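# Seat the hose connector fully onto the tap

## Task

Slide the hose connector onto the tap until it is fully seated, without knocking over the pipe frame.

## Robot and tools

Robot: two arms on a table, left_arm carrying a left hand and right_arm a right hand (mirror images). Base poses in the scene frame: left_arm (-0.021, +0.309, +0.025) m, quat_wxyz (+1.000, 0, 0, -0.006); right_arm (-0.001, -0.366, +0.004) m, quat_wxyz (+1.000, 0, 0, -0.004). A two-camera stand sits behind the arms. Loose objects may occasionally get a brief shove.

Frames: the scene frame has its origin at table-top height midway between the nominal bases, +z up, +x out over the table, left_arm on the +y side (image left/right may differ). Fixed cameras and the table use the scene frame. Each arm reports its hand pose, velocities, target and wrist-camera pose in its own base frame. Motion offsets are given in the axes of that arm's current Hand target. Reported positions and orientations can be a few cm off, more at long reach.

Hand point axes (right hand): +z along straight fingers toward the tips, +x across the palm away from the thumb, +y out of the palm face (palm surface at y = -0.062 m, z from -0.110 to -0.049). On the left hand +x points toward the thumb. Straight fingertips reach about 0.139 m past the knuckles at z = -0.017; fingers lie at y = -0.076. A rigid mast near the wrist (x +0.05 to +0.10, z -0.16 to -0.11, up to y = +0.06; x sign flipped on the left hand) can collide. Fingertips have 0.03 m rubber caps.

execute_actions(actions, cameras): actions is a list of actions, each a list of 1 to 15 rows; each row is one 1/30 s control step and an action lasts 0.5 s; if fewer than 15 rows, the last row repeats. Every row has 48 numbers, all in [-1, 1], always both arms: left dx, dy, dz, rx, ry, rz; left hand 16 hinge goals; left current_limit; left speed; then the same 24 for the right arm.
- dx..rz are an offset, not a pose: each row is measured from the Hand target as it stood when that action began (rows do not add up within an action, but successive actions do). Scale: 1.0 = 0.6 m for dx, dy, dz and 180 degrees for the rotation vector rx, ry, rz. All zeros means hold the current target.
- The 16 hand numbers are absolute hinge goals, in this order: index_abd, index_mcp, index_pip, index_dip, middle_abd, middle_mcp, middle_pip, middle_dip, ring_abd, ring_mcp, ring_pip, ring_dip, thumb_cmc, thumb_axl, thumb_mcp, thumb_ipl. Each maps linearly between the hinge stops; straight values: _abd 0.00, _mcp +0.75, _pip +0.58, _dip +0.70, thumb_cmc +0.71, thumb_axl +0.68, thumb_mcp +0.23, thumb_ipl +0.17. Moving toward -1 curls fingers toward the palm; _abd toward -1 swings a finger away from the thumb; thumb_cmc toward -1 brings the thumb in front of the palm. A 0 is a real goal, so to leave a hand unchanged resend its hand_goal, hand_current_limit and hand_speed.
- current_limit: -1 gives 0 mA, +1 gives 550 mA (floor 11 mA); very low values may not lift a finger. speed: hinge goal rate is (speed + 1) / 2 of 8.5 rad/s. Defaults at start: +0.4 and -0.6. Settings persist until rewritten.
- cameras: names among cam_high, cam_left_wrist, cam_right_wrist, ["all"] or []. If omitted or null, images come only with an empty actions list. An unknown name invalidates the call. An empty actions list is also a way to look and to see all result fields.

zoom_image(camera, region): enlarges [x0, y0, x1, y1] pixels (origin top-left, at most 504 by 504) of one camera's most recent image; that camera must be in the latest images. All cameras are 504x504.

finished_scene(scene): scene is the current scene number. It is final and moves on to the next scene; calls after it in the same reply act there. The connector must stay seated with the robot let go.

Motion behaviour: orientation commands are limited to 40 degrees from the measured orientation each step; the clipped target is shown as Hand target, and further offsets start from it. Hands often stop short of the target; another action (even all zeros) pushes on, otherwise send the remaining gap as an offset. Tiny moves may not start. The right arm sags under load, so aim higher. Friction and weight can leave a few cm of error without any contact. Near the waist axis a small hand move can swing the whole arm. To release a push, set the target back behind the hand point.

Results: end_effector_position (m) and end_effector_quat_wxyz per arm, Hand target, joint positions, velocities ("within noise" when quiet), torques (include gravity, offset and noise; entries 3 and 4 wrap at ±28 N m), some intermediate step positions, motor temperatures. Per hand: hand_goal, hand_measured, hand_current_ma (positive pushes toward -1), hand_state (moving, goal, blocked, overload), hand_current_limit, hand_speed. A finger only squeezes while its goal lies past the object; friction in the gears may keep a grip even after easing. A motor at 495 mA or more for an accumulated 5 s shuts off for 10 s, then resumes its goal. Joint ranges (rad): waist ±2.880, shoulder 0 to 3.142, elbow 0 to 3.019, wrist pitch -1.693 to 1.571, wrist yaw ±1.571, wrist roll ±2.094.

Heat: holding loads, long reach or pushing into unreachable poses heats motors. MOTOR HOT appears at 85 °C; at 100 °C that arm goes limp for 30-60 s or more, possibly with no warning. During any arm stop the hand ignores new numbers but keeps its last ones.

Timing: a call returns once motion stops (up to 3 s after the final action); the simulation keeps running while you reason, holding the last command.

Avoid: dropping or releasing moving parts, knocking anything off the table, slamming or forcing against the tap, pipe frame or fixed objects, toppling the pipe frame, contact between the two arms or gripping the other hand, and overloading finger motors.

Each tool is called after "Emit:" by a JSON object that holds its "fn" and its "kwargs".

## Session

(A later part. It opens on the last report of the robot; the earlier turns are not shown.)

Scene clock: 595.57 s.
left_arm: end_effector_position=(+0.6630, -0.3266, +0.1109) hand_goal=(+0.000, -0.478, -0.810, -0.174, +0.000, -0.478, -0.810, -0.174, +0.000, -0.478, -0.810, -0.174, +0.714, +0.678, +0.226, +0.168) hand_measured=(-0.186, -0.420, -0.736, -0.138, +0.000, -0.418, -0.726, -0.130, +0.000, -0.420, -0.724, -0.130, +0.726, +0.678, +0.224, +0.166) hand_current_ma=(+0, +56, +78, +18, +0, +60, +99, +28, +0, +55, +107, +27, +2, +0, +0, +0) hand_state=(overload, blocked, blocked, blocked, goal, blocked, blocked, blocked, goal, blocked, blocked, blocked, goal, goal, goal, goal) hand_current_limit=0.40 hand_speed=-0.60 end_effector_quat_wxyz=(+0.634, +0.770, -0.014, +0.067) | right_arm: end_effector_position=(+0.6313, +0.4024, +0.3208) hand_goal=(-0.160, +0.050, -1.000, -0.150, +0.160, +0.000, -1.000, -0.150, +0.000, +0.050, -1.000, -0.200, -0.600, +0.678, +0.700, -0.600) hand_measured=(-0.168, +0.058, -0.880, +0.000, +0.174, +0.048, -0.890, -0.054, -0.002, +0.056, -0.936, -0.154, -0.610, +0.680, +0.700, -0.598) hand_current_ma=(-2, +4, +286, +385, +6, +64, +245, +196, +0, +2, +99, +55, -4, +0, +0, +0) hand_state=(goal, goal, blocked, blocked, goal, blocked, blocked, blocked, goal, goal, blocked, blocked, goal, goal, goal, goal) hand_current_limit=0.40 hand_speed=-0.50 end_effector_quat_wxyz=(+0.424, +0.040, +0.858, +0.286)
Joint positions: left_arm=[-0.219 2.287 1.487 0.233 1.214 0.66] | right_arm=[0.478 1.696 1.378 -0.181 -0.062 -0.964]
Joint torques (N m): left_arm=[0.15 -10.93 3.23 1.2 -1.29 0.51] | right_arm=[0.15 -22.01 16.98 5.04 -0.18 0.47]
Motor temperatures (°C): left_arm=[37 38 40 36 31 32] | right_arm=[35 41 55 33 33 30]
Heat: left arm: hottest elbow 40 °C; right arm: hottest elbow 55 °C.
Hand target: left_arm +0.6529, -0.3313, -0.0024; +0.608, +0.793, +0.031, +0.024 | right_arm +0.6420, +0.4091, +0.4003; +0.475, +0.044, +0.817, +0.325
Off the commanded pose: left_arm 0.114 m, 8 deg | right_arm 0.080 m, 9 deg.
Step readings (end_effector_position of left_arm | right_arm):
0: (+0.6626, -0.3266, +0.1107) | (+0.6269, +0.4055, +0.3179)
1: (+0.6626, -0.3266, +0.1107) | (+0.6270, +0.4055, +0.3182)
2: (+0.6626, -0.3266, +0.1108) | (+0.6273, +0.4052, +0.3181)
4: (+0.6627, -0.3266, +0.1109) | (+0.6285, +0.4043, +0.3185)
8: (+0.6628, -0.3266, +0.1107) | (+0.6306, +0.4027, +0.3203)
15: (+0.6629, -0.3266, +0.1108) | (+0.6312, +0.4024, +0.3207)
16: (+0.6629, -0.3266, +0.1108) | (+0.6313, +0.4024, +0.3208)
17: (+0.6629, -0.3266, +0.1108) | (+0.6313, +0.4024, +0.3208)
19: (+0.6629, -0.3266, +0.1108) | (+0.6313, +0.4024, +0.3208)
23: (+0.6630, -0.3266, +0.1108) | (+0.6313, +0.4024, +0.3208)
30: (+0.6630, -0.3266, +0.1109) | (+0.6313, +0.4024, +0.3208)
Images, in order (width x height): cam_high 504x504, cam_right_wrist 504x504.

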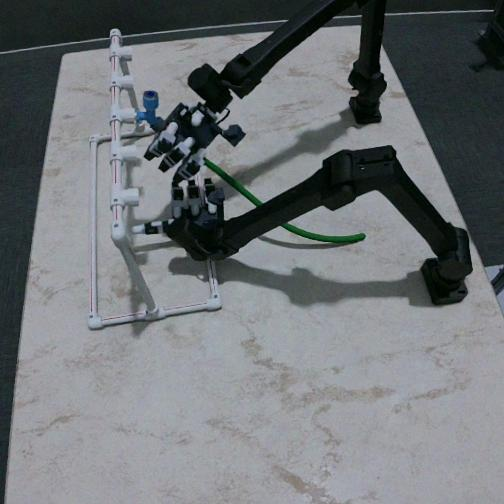

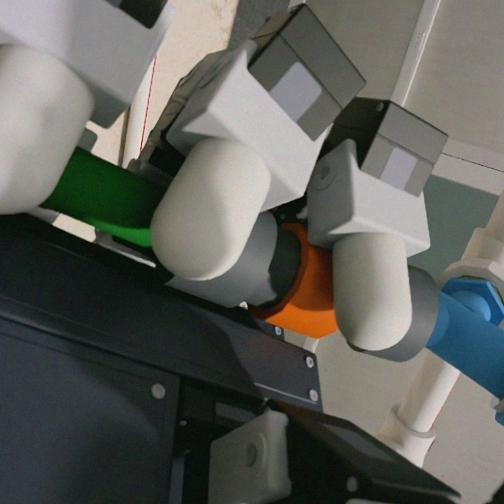

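Emit:
{"fn": "execute_actions", "kwargs": {"actions": [[[0,0,0,0,0,0,0,-0.479,-0.81,-0.174,0,-0.479,-0.81,-0.174,0,-0.479,-0.81,-0.174,0.714,0.678,0.226,0.168,0.4,-0.6,-0.024,0.0075,0.001,0,0,0,-0.16,0.05,-1,-0.15,0.16,0.0,-1,-0.15,0,0.05,-1,-0.2,-0.6,0.678,0.7,-0.6,0.4,-0.5]],[[0,0,0,0,0,0,0,-0.479,-0.81,-0.174,0,-0.479,-0.81,-0.174,0,-0.479,-0.81,-0.174,0.714,0.678,0.226,0.168,0.4,-0.6,-0.024,0.0075,0.001,0,0,0,-0.16,0.05,-1,-0.15,0.16,0.0,-1,-0.15,0,0.05,-1,-0.2,-0.6,0.678,0.7,-0.6,0.4,-0.5]]], "cameras": ["cam_high","cam_right_wrist"]}}

Emit:
{"fn": "zoom_image", "kwargs": {"camera": "cam_high", "region": [60, 10, 260, 330]}}

Emit:
{"fn": "zoom_image", "kwargs": {"camera": "cam_right_wrist", "region": [200, 160, 504, 460]}}

Scene clock: 597.60 s.
left_arm: end_effector_position=(+0.6630, -0.3266, +0.1109) hand_goal=(+0.000, -0.478, -0.810, -0.174, +0.000, -0.478, -0.810, -0.174, +0.000, -0.478, -0.810, -0.174, +0.714, +0.678, +0.226, +0.168) hand_measured=(-0.186, -0.420, -0.736, -0.138, +0.000, -0.418, -0.726, -0.130, +0.000, -0.420, -0.724, -0.130, +0.726, +0.678, +0.224, +0.166) hand_current_ma=(+0, +56, +78, +18, +0, +60, +99, +28, +0, +55, +107, +27, +2, +0, +0, +0) hand_state=(overload, blocked, blocked, blocked, goal, blocked, blocked, blocked, goal, blocked, blocked, blocked, goal, goal, goal, goal) hand_current_limit=0.40 hand_speed=-0.60 end_effector_quat_wxyz=(+0.634, +0.770, -0.014, +0.067) | right_arm: end_effector_position=(+0.6314, +0.4011, +0.3200) hand_goal=(-0.160, +0.050, -1.000, -0.150, +0.160, +0.000, -1.000, -0.150, +0.000, +0.050, -1.000, -0.200, -0.600, +0.678, +0.700, -0.600) hand_measured=(-0.168, +0.058, -0.880, +0.000, +0.174, +0.048, -0.890, -0.054, -0.002, +0.056, -0.936, -0.154, -0.610, +0.680, +0.700, -0.598) hand_current_ma=(-2, +3, +286, +385, +6, +64, +245, +196, +0, +2, +99, +55, -4, +0, +0, +0) hand_state=(goal, goal, blocked, blocked, goal, blocked, blocked, blocked, goal, goal, blocked, blocked, goal, goal, goal, goal) hand_current_limit=0.40 hand_speed=-0.50 end_effector_quat_wxyz=(+0.415, +0.039, +0.863, +0.287)
Joint positions: left_arm=[-0.219 2.287 1.487 0.233 1.214 0.66] | right_arm=[0.473 1.696 1.386 -0.205 -0.075 -0.964]
Joint torques (N m): left_arm=[0.15 -10.93 3.22 1.2 -1.29 0.51] | right_arm=[-0.79 -22.18 21.75 3.28 -0.27 0.4]
Motor temperatures (°C): left_arm=[37 38 39 36 31 32] | right_arm=[35 41 56 33 33 30]
Heat: left arm: hottest elbow 39 °C; right arm: hottest elbow 56 °C.
Hand target: left_arm +0.6528, -0.3313, -0.0023; +0.608, +0.793, +0.031, +0.024 | right_arm +0.6565, +0.4058, +0.4267; +0.475, +0.044, +0.817, +0.325
Off the commanded pose: left_arm 0.114 m, 8 deg | right_arm 0.110 m, 10 deg.
Step readings (end_effector_position of left_arm | right_arm):
0: (+0.6630, -0.3266, +0.1109) | (+0.6313, +0.4024, +0.3208)
1: (+0.6630, -0.3266, +0.1109) | (+0.6313, +0.4024, +0.3208)
2: (+0.6630, -0.3266, +0.1109) | (+0.6312, +0.4025, +0.3208)
4: (+0.6630, -0.3266, +0.1109) | (+0.6309, +0.4028, +0.3209)
8: (+0.6630, -0.3266, +0.1109) | (+0.6306, +0.4030, +0.3208)
15: (+0.6630, -0.3266, +0.1109) | (+0.6305, +0.4030, +0.3207)
16: (+0.6630, -0.3266, +0.1109) | (+0.6305, +0.4031, +0.3206)
17: (+0.6630, -0.3266, +0.1109) | (+0.6302, +0.4032, +0.3202)
19: (+0.6630, -0.3266, +0.1109) | (+0.6305, +0.4026, +0.3201)
23: (+0.6630, -0.3266, +0.1109) | (+0.6315, +0.4010, +0.3201)
30: (+0.6630, -0.3266, +0.1109) | (+0.6314, +0.4011, +0.3201)
Images, in order (width x height): cam_high 504x504, cam_right_wrist 504x504.

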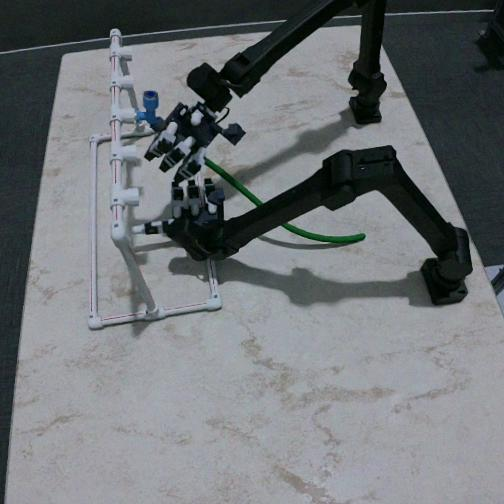

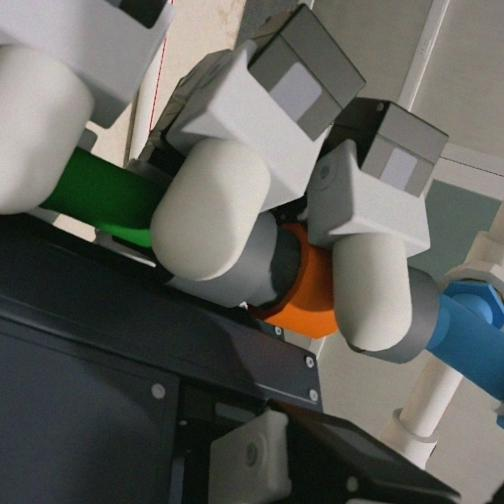

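Scaled by 1.575 from the camera's 504x504 image, which has a finer 720x720 frame.

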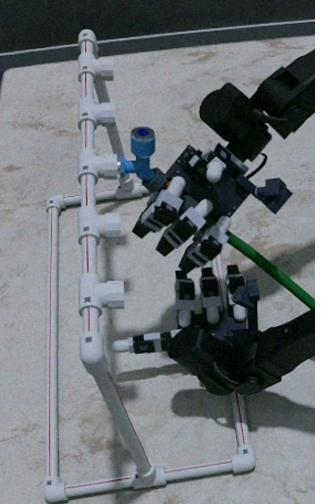

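Scaled by 1.658 from the camera's 504x504 image, which has a finer 720x720 frame.

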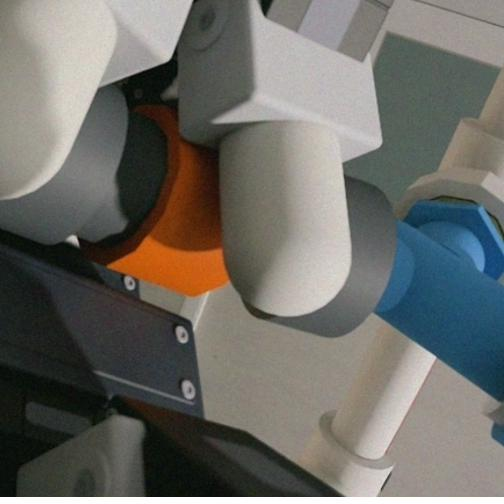

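Emit:
{"fn": "execute_actions", "kwargs": {"actions": [[[0,0,0,0,0,0,0,-0.479,-0.81,-0.174,0,-0.479,-0.81,-0.174,0,-0.479,-0.81,-0.174,0.714,0.678,0.226,0.168,0.4,-0.6,-0.0265,0.0087,0.0021,-0.0035,-0.011,0.004,-0.16,0.05,-1,-0.15,0.16,0.0,-1,-0.15,0,0.05,-1,-0.2,-0.6,0.678,0.7,-0.6,0.45,-0.5]],[[0,0,0,0,0,0,0,-0.479,-0.81,-0.174,0,-0.479,-0.81,-0.174,0,-0.479,-0.81,-0.174,0.714,0.678,0.226,0.168,0.4,-0.6,-0.0265,0.0087,0.0021,-0.0035,-0.011,0.004,-0.16,0.05,-1,-0.15,0.16,0.0,-1,-0.15,0,0.05,-1,-0.2,-0.6,0.678,0.7,-0.6,0.45,-0.5]]], "cameras": ["cam_high","cam_right_wrist"]}}

Emit:
{"fn": "zoom_image", "kwargs": {"camera": "cam_high", "region": [60, 10, 260, 330]}}

Emit:
{"fn": "zoom_image", "kwargs": {"camera": "cam_right_wrist", "region": [200, 160, 504, 460]}}

Scene clock: 599.30 s.
left_arm: end_effector_position=(+0.6630, -0.3266, +0.1109) hand_goal=(+0.000, -0.478, -0.810, -0.174, +0.000, -0.478, -0.810, -0.174, +0.000, -0.478, -0.810, -0.174, +0.714, +0.678, +0.226, +0.168) hand_measured=(-0.186, -0.420, -0.736, -0.138, +0.000, -0.418, -0.726, -0.130, +0.000, -0.420, -0.724, -0.130, +0.726, +0.678, +0.224, +0.166) hand_current_ma=(+0, +56, +78, +18, +0, +60, +99, +28, +0, +55, +107, +27, +2, +0, +0, +0) hand_state=(overload, blocked, blocked, blocked, goal, blocked, blocked, blocked, goal, blocked, blocked, blocked, goal, goal, goal, goal) hand_current_limit=0.40 hand_speed=-0.60 end_effector_quat_wxyz=(+0.634, +0.770, -0.015, +0.067) | right_arm: end_effector_position=(+0.6322, +0.4005, +0.3206) hand_goal=(-0.160, +0.050, -1.000, -0.150, +0.160, +0.000, -1.000, -0.150, +0.000, +0.050, -1.000, -0.200, -0.600, +0.678, +0.700, -0.600) hand_measured=(-0.168, +0.056, -0.880, +0.000, +0.174, +0.048, -0.890, -0.054, -0.002, +0.056, -0.936, -0.154, -0.610, +0.680, +0.700, -0.598) hand_current_ma=(-2, +2, +286, +399, +6, +64, +245, +196, +0, +2, +99, +55, -4, +0, +0, +0) hand_state=(goal, goal, blocked, blocked, goal, blocked, blocked, blocked, goal, goal, blocked, blocked, goal, goal, goal, goal) hand_current_limit=0.45 hand_speed=-0.50 end_effector_quat_wxyz=(+0.416, +0.040, +0.862, +0.286)
Joint positions: left_arm=[-0.219 2.287 1.487 0.236 1.214 0.66] | right_arm=[0.473 1.696 1.388 -0.205 -0.072 -0.963]
Joint torques (N m): left_arm=[0.03 -10.99 3.21 1.13 -1.28 0.51] | right_arm=[-1.32 -22.59 23.36 5.15 0.11 0.68]
Motor temperatures (°C): left_arm=[37 38 39 36 31 32] | right_arm=[35 41 56 33 33 30]
Heat: left arm: hottest elbow 39 °C; right arm: hottest elbow 56 °C.
Hand target: left_arm +0.6528, -0.3313, -0.0024; +0.608, +0.793, +0.031, +0.024 | right_arm +0.6730, +0.4026, +0.4556; +0.499, +0.060, +0.795, +0.338
Off the commanded pose: left_arm 0.114 m, 8 deg | right_arm 0.141 m, 14 deg.
Step readings (end_effector_position of left_arm | right_arm):
0: (+0.6630, -0.3266, +0.1109) | (+0.6314, +0.4011, +0.3200)
1: (+0.6630, -0.3266, +0.1109) | (+0.6314, +0.4011, +0.3200)
2: (+0.6630, -0.3266, +0.1109) | (+0.6314, +0.4011, +0.3203)
4: (+0.6630, -0.3266, +0.1109) | (+0.6314, +0.4011, +0.3203)
8: (+0.6630, -0.3266, +0.1109) | (+0.6316, +0.4009, +0.3203)
15: (+0.6630, -0.3266, +0.1109) | (+0.6316, +0.4009, +0.3203)
16: (+0.6630, -0.3266, +0.1109) | (+0.6317, +0.4009, +0.3205)
17: (+0.6630, -0.3266, +0.1109) | (+0.6318, +0.4008, +0.3205)
19: (+0.6630, -0.3266, +0.1107) | (+0.6320, +0.4007, +0.3207)
23: (+0.6630, -0.3266, +0.1108) | (+0.6321, +0.4005, +0.3206)
30: (+0.6630, -0.3266, +0.1109) | (+0.6322, +0.4005, +0.3206)
Images, in order (width x height): cam_high 504x504, cam_right_wrist 504x504.

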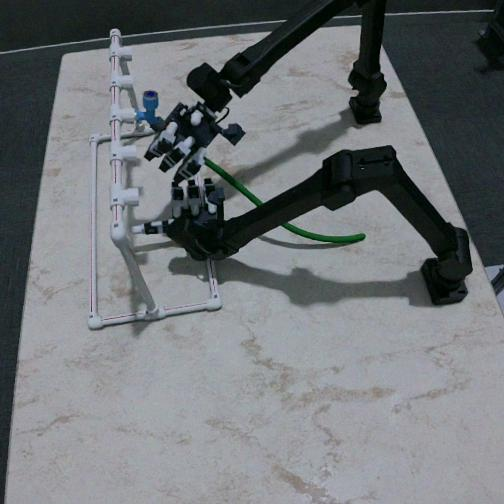

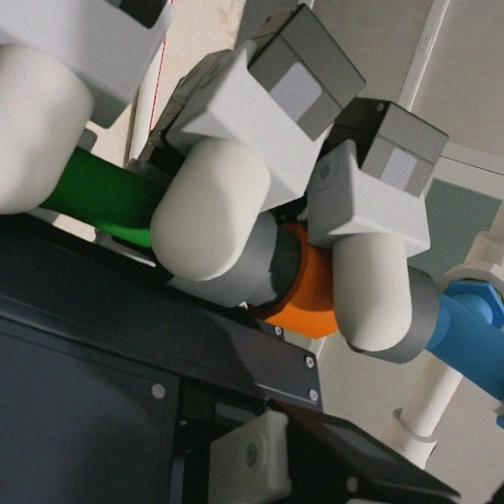

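Scaled by 1.575 from the camera's 504x504 image, which has a finer 720x720 frame.

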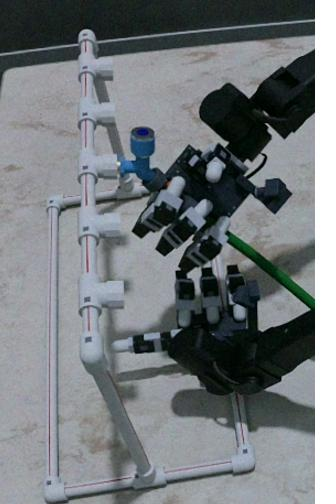

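Scaled by 1.658 from the camera's 504x504 image, which has a finer 720x720 frame.

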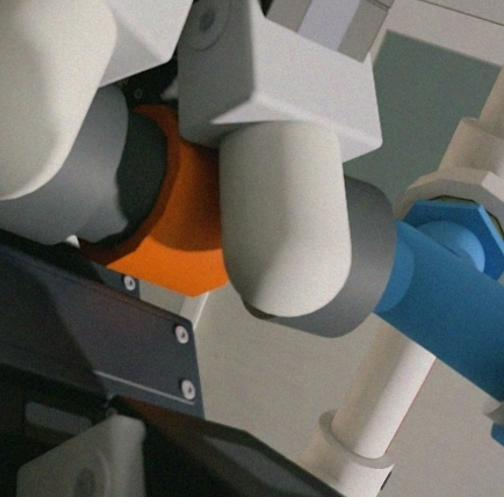

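Emit:
{"fn": "execute_actions", "kwargs": {"actions": [[[0,0,0,0,0,0,0,-0.479,-0.81,-0.174,0,-0.479,-0.81,-0.174,0,-0.479,-0.81,-0.174,0.714,0.678,0.226,0.168,0.4,-0.6,-0.0265,0.0087,0.0021,-0.002,-0.006,0.002,-0.16,0.0,-1,-0.2,0.16,-0.05,-1,-0.2,0,0.05,-1,-0.25,-0.6,0.678,0.7,-0.6,0.6,-0.5]],[[0,0,0,0,0,0,0,-0.479,-0.81,-0.174,0,-0.479,-0.81,-0.174,0,-0.479,-0.81,-0.174,0.714,0.678,0.226,0.168,0.4,-0.6,-0.0265,0.0087,0.0021,-0.002,-0.006,0.002,-0.16,0.0,-1,-0.2,0.16,-0.05,-1,-0.2,0,0.05,-1,-0.25,-0.6,0.678,0.7,-0.6,0.6,-0.5]]], "cameras": ["cam_high","cam_right_wrist"]}}

Emit:
{"fn": "zoom_image", "kwargs": {"camera": "cam_high", "region": [60, 10, 260, 330]}}

Emit:
{"fn": "zoom_image", "kwargs": {"camera": "cam_right_wrist", "region": [200, 160, 504, 460]}}

Scene clock: 602.13 s.
left_arm: end_effector_position=(+0.6639, -0.3273, +0.1111) hand_goal=(+0.000, -0.478, -0.810, -0.174, +0.000, -0.478, -0.810, -0.174, +0.000, -0.478, -0.810, -0.174, +0.714, +0.678, +0.226, +0.168) hand_measured=(-0.186, -0.420, -0.736, -0.138, +0.000, -0.418, -0.726, -0.130, +0.000, -0.420, -0.724, -0.130, +0.726, +0.678, +0.224, +0.166) hand_current_ma=(+0, +56, +78, +18, +0, +60, +99, +28, +0, +55, +107, +27, +2, +0, +0, +0) hand_state=(overload, blocked, blocked, blocked, goal, blocked, blocked, blocked, goal, blocked, blocked, blocked, goal, goal, goal, goal) hand_current_limit=0.40 hand_speed=-0.60 end_effector_quat_wxyz=(+0.633, +0.771, -0.015, +0.074) | right_arm: end_effector_position=(+0.6353, +0.3993, +0.3219) hand_goal=(-0.160, +0.000, -1.000, -0.200, +0.160, -0.050, -1.000, -0.200, +0.000, +0.050, -1.000, -0.250, -0.600, +0.678, +0.700, -0.600) hand_measured=(-0.168, +0.040, -0.868, -0.020, +0.178, +0.038, -0.882, -0.074, +0.000, +0.054, -0.936, -0.166, -0.610, +0.680, +0.700, -0.598) hand_current_ma=(-2, +49, +335, +440, +9, +188, +274, +315, +0, +1, +99, +154, -4, +0, +0, +0) hand_state=(goal, blocked, blocked, blocked, goal, blocked, blocked, blocked, goal, goal, blocked, blocked, goal, goal, goal, goal) hand_current_limit=0.60 hand_speed=-0.50 end_effector_quat_wxyz=(+0.417, +0.042, +0.862, +0.286)
Joint positions: left_arm=[-0.22 2.288 1.487 0.246 1.204 0.66] | right_arm=[0.47 1.7 1.394 -0.205 -0.072 -0.961]
Joint torques (N m): left_arm=[0.21 -10.99 3.23 0.88 -0.94 0.47] | right_arm=[-2.08 -23.53 26.14 4.85 0.05 0.74]
Motor temperatures (°C): left_arm=[37 38 39 36 31 32] | right_arm=[35 41 57 33 33 30]
Heat: left arm: hottest elbow 39 °C; right arm: hottest elbow 57 °C.
Hand target: left_arm +0.6529, -0.3312, -0.0024; +0.608, +0.793, +0.031, +0.024 | right_arm +0.6880, +0.3979, +0.4853; +0.513, +0.068, +0.783, +0.345
Off the commanded pose: left_arm 0.114 m, 9 deg | right_arm 0.172 m, 16 deg.
Step readings (end_effector_position of left_arm | right_arm):
0: (+0.6630, -0.3266, +0.1109) | (+0.6322, +0.4005, +0.3206)
1: (+0.6630, -0.3266, +0.1109) | (+0.6323, +0.4005, +0.3209)
2: (+0.6630, -0.3266, +0.1109) | (+0.6325, +0.4005, +0.3211)
4: (+0.6632, -0.3266, +0.1108) | (+0.6328, +0.4006, +0.3213)
8: (+0.6633, -0.3268, +0.1110) | (+0.6334, +0.4002, +0.3212)
15: (+0.6634, -0.3268, +0.1110) | (+0.6336, +0.4000, +0.3215)
16: (+0.6634, -0.3268, +0.1110) | (+0.6336, +0.4000, +0.3215)
17: (+0.6634, -0.3268, +0.1110) | (+0.6338, +0.3998, +0.3217)
19: (+0.6635, -0.3271, +0.1111) | (+0.6343, +0.3994, +0.3216)
23: (+0.6638, -0.3273, +0.1109) | (+0.6351, +0.3992, +0.3217)
30: (+0.6639, -0.3273, +0.1110) | (+0.6353, +0.3993, +0.3219)
Images, in order (width x height): cam_high 504x504, cam_right_wrist 504x504.

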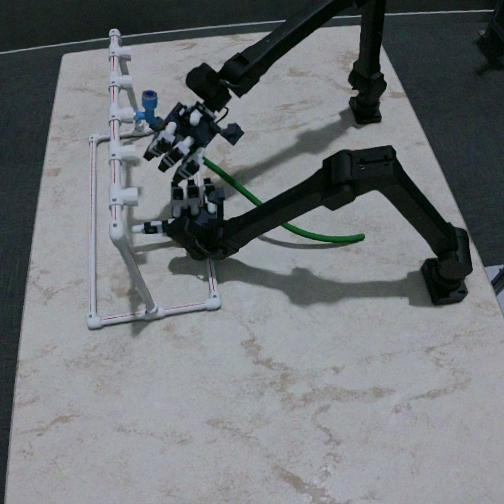

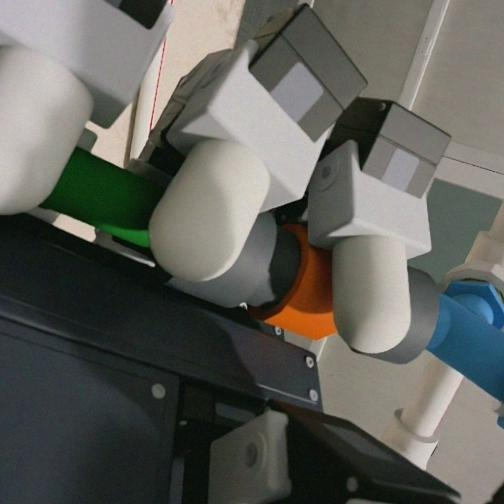

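Scaled by 1.575 from the camera's 504x504 image, which has a finer 720x720 frame.

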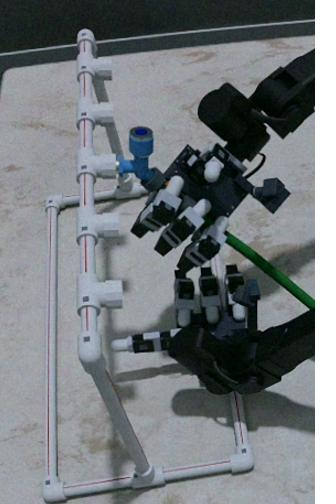

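Scaled by 1.658 from the camera's 504x504 image, which has a finer 720x720 frame.

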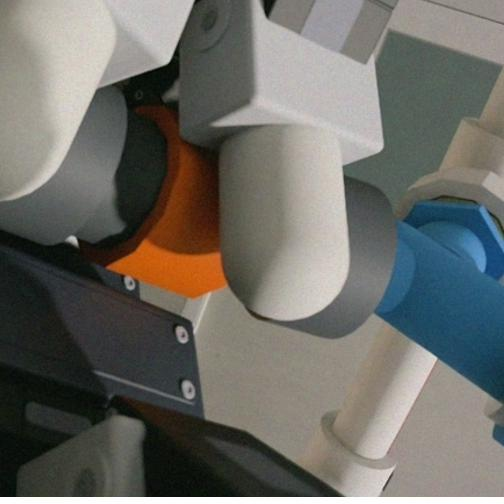

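Emit:
{"fn": "execute_actions", "kwargs": {"actions": [[[0,0,0,0,0,0,0,-0.479,-0.81,-0.174,0,-0.479,-0.81,-0.174,0,-0.479,-0.81,-0.174,0.714,0.678,0.226,0.168,0.4,-0.6,0.0258,-0.002,-0.0132,-0.0463,0.0095,-0.0024,-0.16,0.0,-1,-0.2,0.16,-0.05,-1,-0.2,0,0.05,-1,-0.25,-0.6,0.678,0.7,-0.6,0.6,-0.5]],[[0,0,0,0,0,0,0,-0.479,-0.81,-0.174,0,-0.479,-0.81,-0.174,0,-0.479,-0.81,-0.174,0.714,0.678,0.226,0.168,0.4,-0.6,-0.0036,-0.011,0.0244,0.0926,-0.019,0.0048,-0.16,0.0,-1,-0.2,0.16,-0.05,-1,-0.2,0,0.05,-1,-0.25,-0.6,0.678,0.7,-0.6,0.6,-0.5]],[[0,0,0,0,0,0,0,-0.479,-0.81,-0.174,0,-0.479,-0.81,-0.174,0,-0.479,-0.81,-0.174,0.714,0.678,0.226,0.168,0.4,-0.6,0.0036,0.011,-0.0244,-0.0926,0.019,-0.0048,-0.16,0.0,-1,-0.2,0.16,-0.05,-1,-0.2,0,0.05,-1,-0.25,-0.6,0.678,0.7,-0.6,0.6,-0.5]],[[0,0,0,0,0,0,0,-0.479,-0.81,-0.174,0,-0.479,-0.81,-0.174,0,-0.479,-0.81,-0.174,0.714,0.678,0.226,0.168,0.4,-0.6,-0.0018,-0.0055,0.0122,0.0463,-0.0095,0.0024,-0.16,0.0,-1,-0.2,0.16,-0.05,-1,-0.2,0,0.05,-1,-0.25,-0.6,0.678,0.7,-0.6,0.6,-0.5]]], "cameras": ["cam_high","cam_right_wrist"]}}

Emit:
{"fn": "zoom_image", "kwargs": {"camera": "cam_high", "region": [60, 10, 260, 330]}}

Emit:
{"fn": "zoom_image", "kwargs": {"camera": "cam_right_wrist", "region": [200, 160, 504, 460]}}

Scene clock: 607.83 s.
left_arm: end_effector_position=(+0.6675, -0.3259, +0.1098) hand_goal=(+0.000, -0.478, -0.810, -0.174, +0.000, -0.478, -0.810, -0.174, +0.000, -0.478, -0.810, -0.174, +0.714, +0.678, +0.226, +0.168) hand_measured=(-0.186, -0.420, -0.736, -0.138, +0.000, -0.418, -0.726, -0.130, +0.000, -0.420, -0.724, -0.130, +0.726, +0.678, +0.224, +0.166) hand_current_ma=(+0, +56, +78, +18, +0, +60, +99, +28, +0, +55, +107, +27, +2, +0, +0, +0) hand_state=(overload, blocked, blocked, blocked, goal, blocked, blocked, blocked, goal, blocked, blocked, blocked, goal, goal, goal, goal) hand_current_limit=0.40 hand_speed=-0.60 end_effector_quat_wxyz=(+0.628, +0.772, -0.019, +0.091) | right_arm: end_effector_position=(+0.6573, +0.4037, +0.3221) hand_goal=(-0.160, +0.000, -1.000, -0.200, +0.160, -0.050, -1.000, -0.200, +0.000, +0.050, -1.000, -0.250, -0.600, +0.678, +0.700, -0.600) hand_measured=(-0.166, +0.004, -0.860, -0.030, +0.180, +0.016, -0.878, -0.078, +0.002, +0.050, -0.936, -0.172, -0.610, +0.680, +0.700, -0.598) hand_current_ma=(-2, +1, +364, +440, +12, +114, +291, +291, +0, +0, +99, +140, -4, +0, +0, +0) hand_state=(goal, goal, blocked, blocked, blocked, blocked, blocked, blocked, goal, goal, blocked, blocked, goal, goal, goal, goal) hand_current_limit=0.60 hand_speed=-0.50 end_effector_quat_wxyz=(+0.432, +0.053, +0.852, +0.292)
Joint positions: left_arm=[-0.217 2.292 1.492 0.261 1.183 0.674] | right_arm=[0.466 1.752 1.439 -0.161 -0.059 -0.944]
Joint torques (N m): left_arm=[-0.09 -11.34 3.08 0.43 -0.16 0.27] | right_arm=[-0.44 -26.52 23.08 3.9 0.31 0.66]
Motor temperatures (°C): left_arm=[37 38 39 36 31 32] | right_arm=[35 41 60 33 33 30]
Heat: left arm: hottest elbow 39 °C; right arm: hottest elbow 60 °C.
Hand target: left_arm +0.6529, -0.3313, -0.0023; +0.608, +0.793, +0.031, +0.024 | right_arm +0.6822, +0.4066, +0.4738; +0.513, +0.068, +0.783, +0.345
Off the commanded pose: left_arm 0.113 m, 10 deg | right_arm 0.154 m, 14 deg.
Step readings (end_effector_position of left_arm | right_arm):
0: (+0.6639, -0.3273, +0.1111) | (+0.6353, +0.3993, +0.3219)
1: (+0.6639, -0.3273, +0.1111) | (+0.6346, +0.3998, +0.3221)
2: (+0.6639, -0.3273, +0.1111) | (+0.6334, +0.4001, +0.3227)
4: (+0.6643, -0.3273, +0.1110) | (+0.6320, +0.4000, +0.3248)
8: (+0.6661, -0.3273, +0.1105) | (+0.6330, +0.4003, +0.3268)
15: (+0.6673, -0.3272, +0.1109) | (+0.6343, +0.4008, +0.3274)
16: (+0.6673, -0.3272, +0.1109) | (+0.6356, +0.3998, +0.3272)
17: (+0.6673, -0.3272, +0.1107) | (+0.6394, +0.3988, +0.3252)
19: (+0.6673, -0.3275, +0.1104) | (+0.6460, +0.3988, +0.3214)
23: (+0.6671, -0.3277, +0.1104) | (+0.6521, +0.3991, +0.3182)
30: (+0.6671, -0.3277, +0.1104) | (+0.6537, +0.3984, +0.3163)
31: (+0.6671, -0.3277, +0.1104) | (+0.6528, +0.3997, +0.3167)
32: (+0.6671, -0.3277, +0.1104) | (+0.6500, +0.4023, +0.3180)
34: (+0.6681, -0.3262, +0.1105) | (+0.6463, +0.4027, +0.3235)
38: (+0.6686, -0.3255, +0.1103) | (+0.6454, +0.4028, +0.3260)
45: (+0.6681, -0.3256, +0.1098) | (+0.6473, +0.4037, +0.3279)
46: (+0.6680, -0.3256, +0.1098) | (+0.6479, +0.4034, +0.3277)
47: (+0.6680, -0.3256, +0.1098) | (+0.6500, +0.4025, +0.3269)
49: (+0.6677, -0.3259, +0.1098) | (+0.6533, +0.4032, +0.3252)
53: (+0.6676, -0.3259, +0.1098) | (+0.6565, +0.4038, +0.3231)
60: (+0.6675, -0.3259, +0.1098) | (+0.6573, +0.4036, +0.3221)
Images, in order (width x height): cam_high 504x504, cam_right_wrist 504x504.

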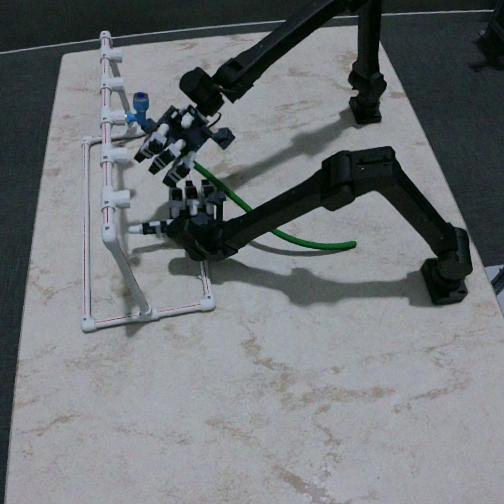

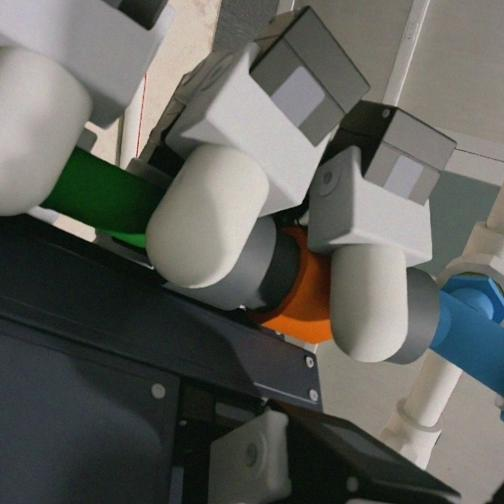

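Scaled by 1.575 from the camera's 504x504 image, which has a finer 720x720 frame.

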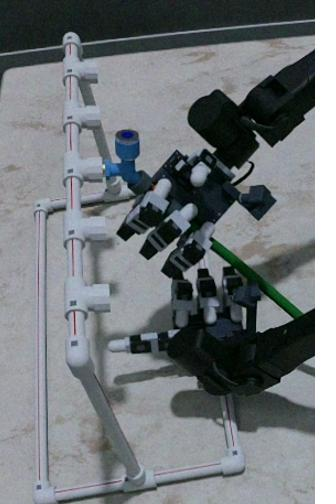

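Scaled by 1.658 from the camera's 504x504 image, which has a finer 720x720 frame.

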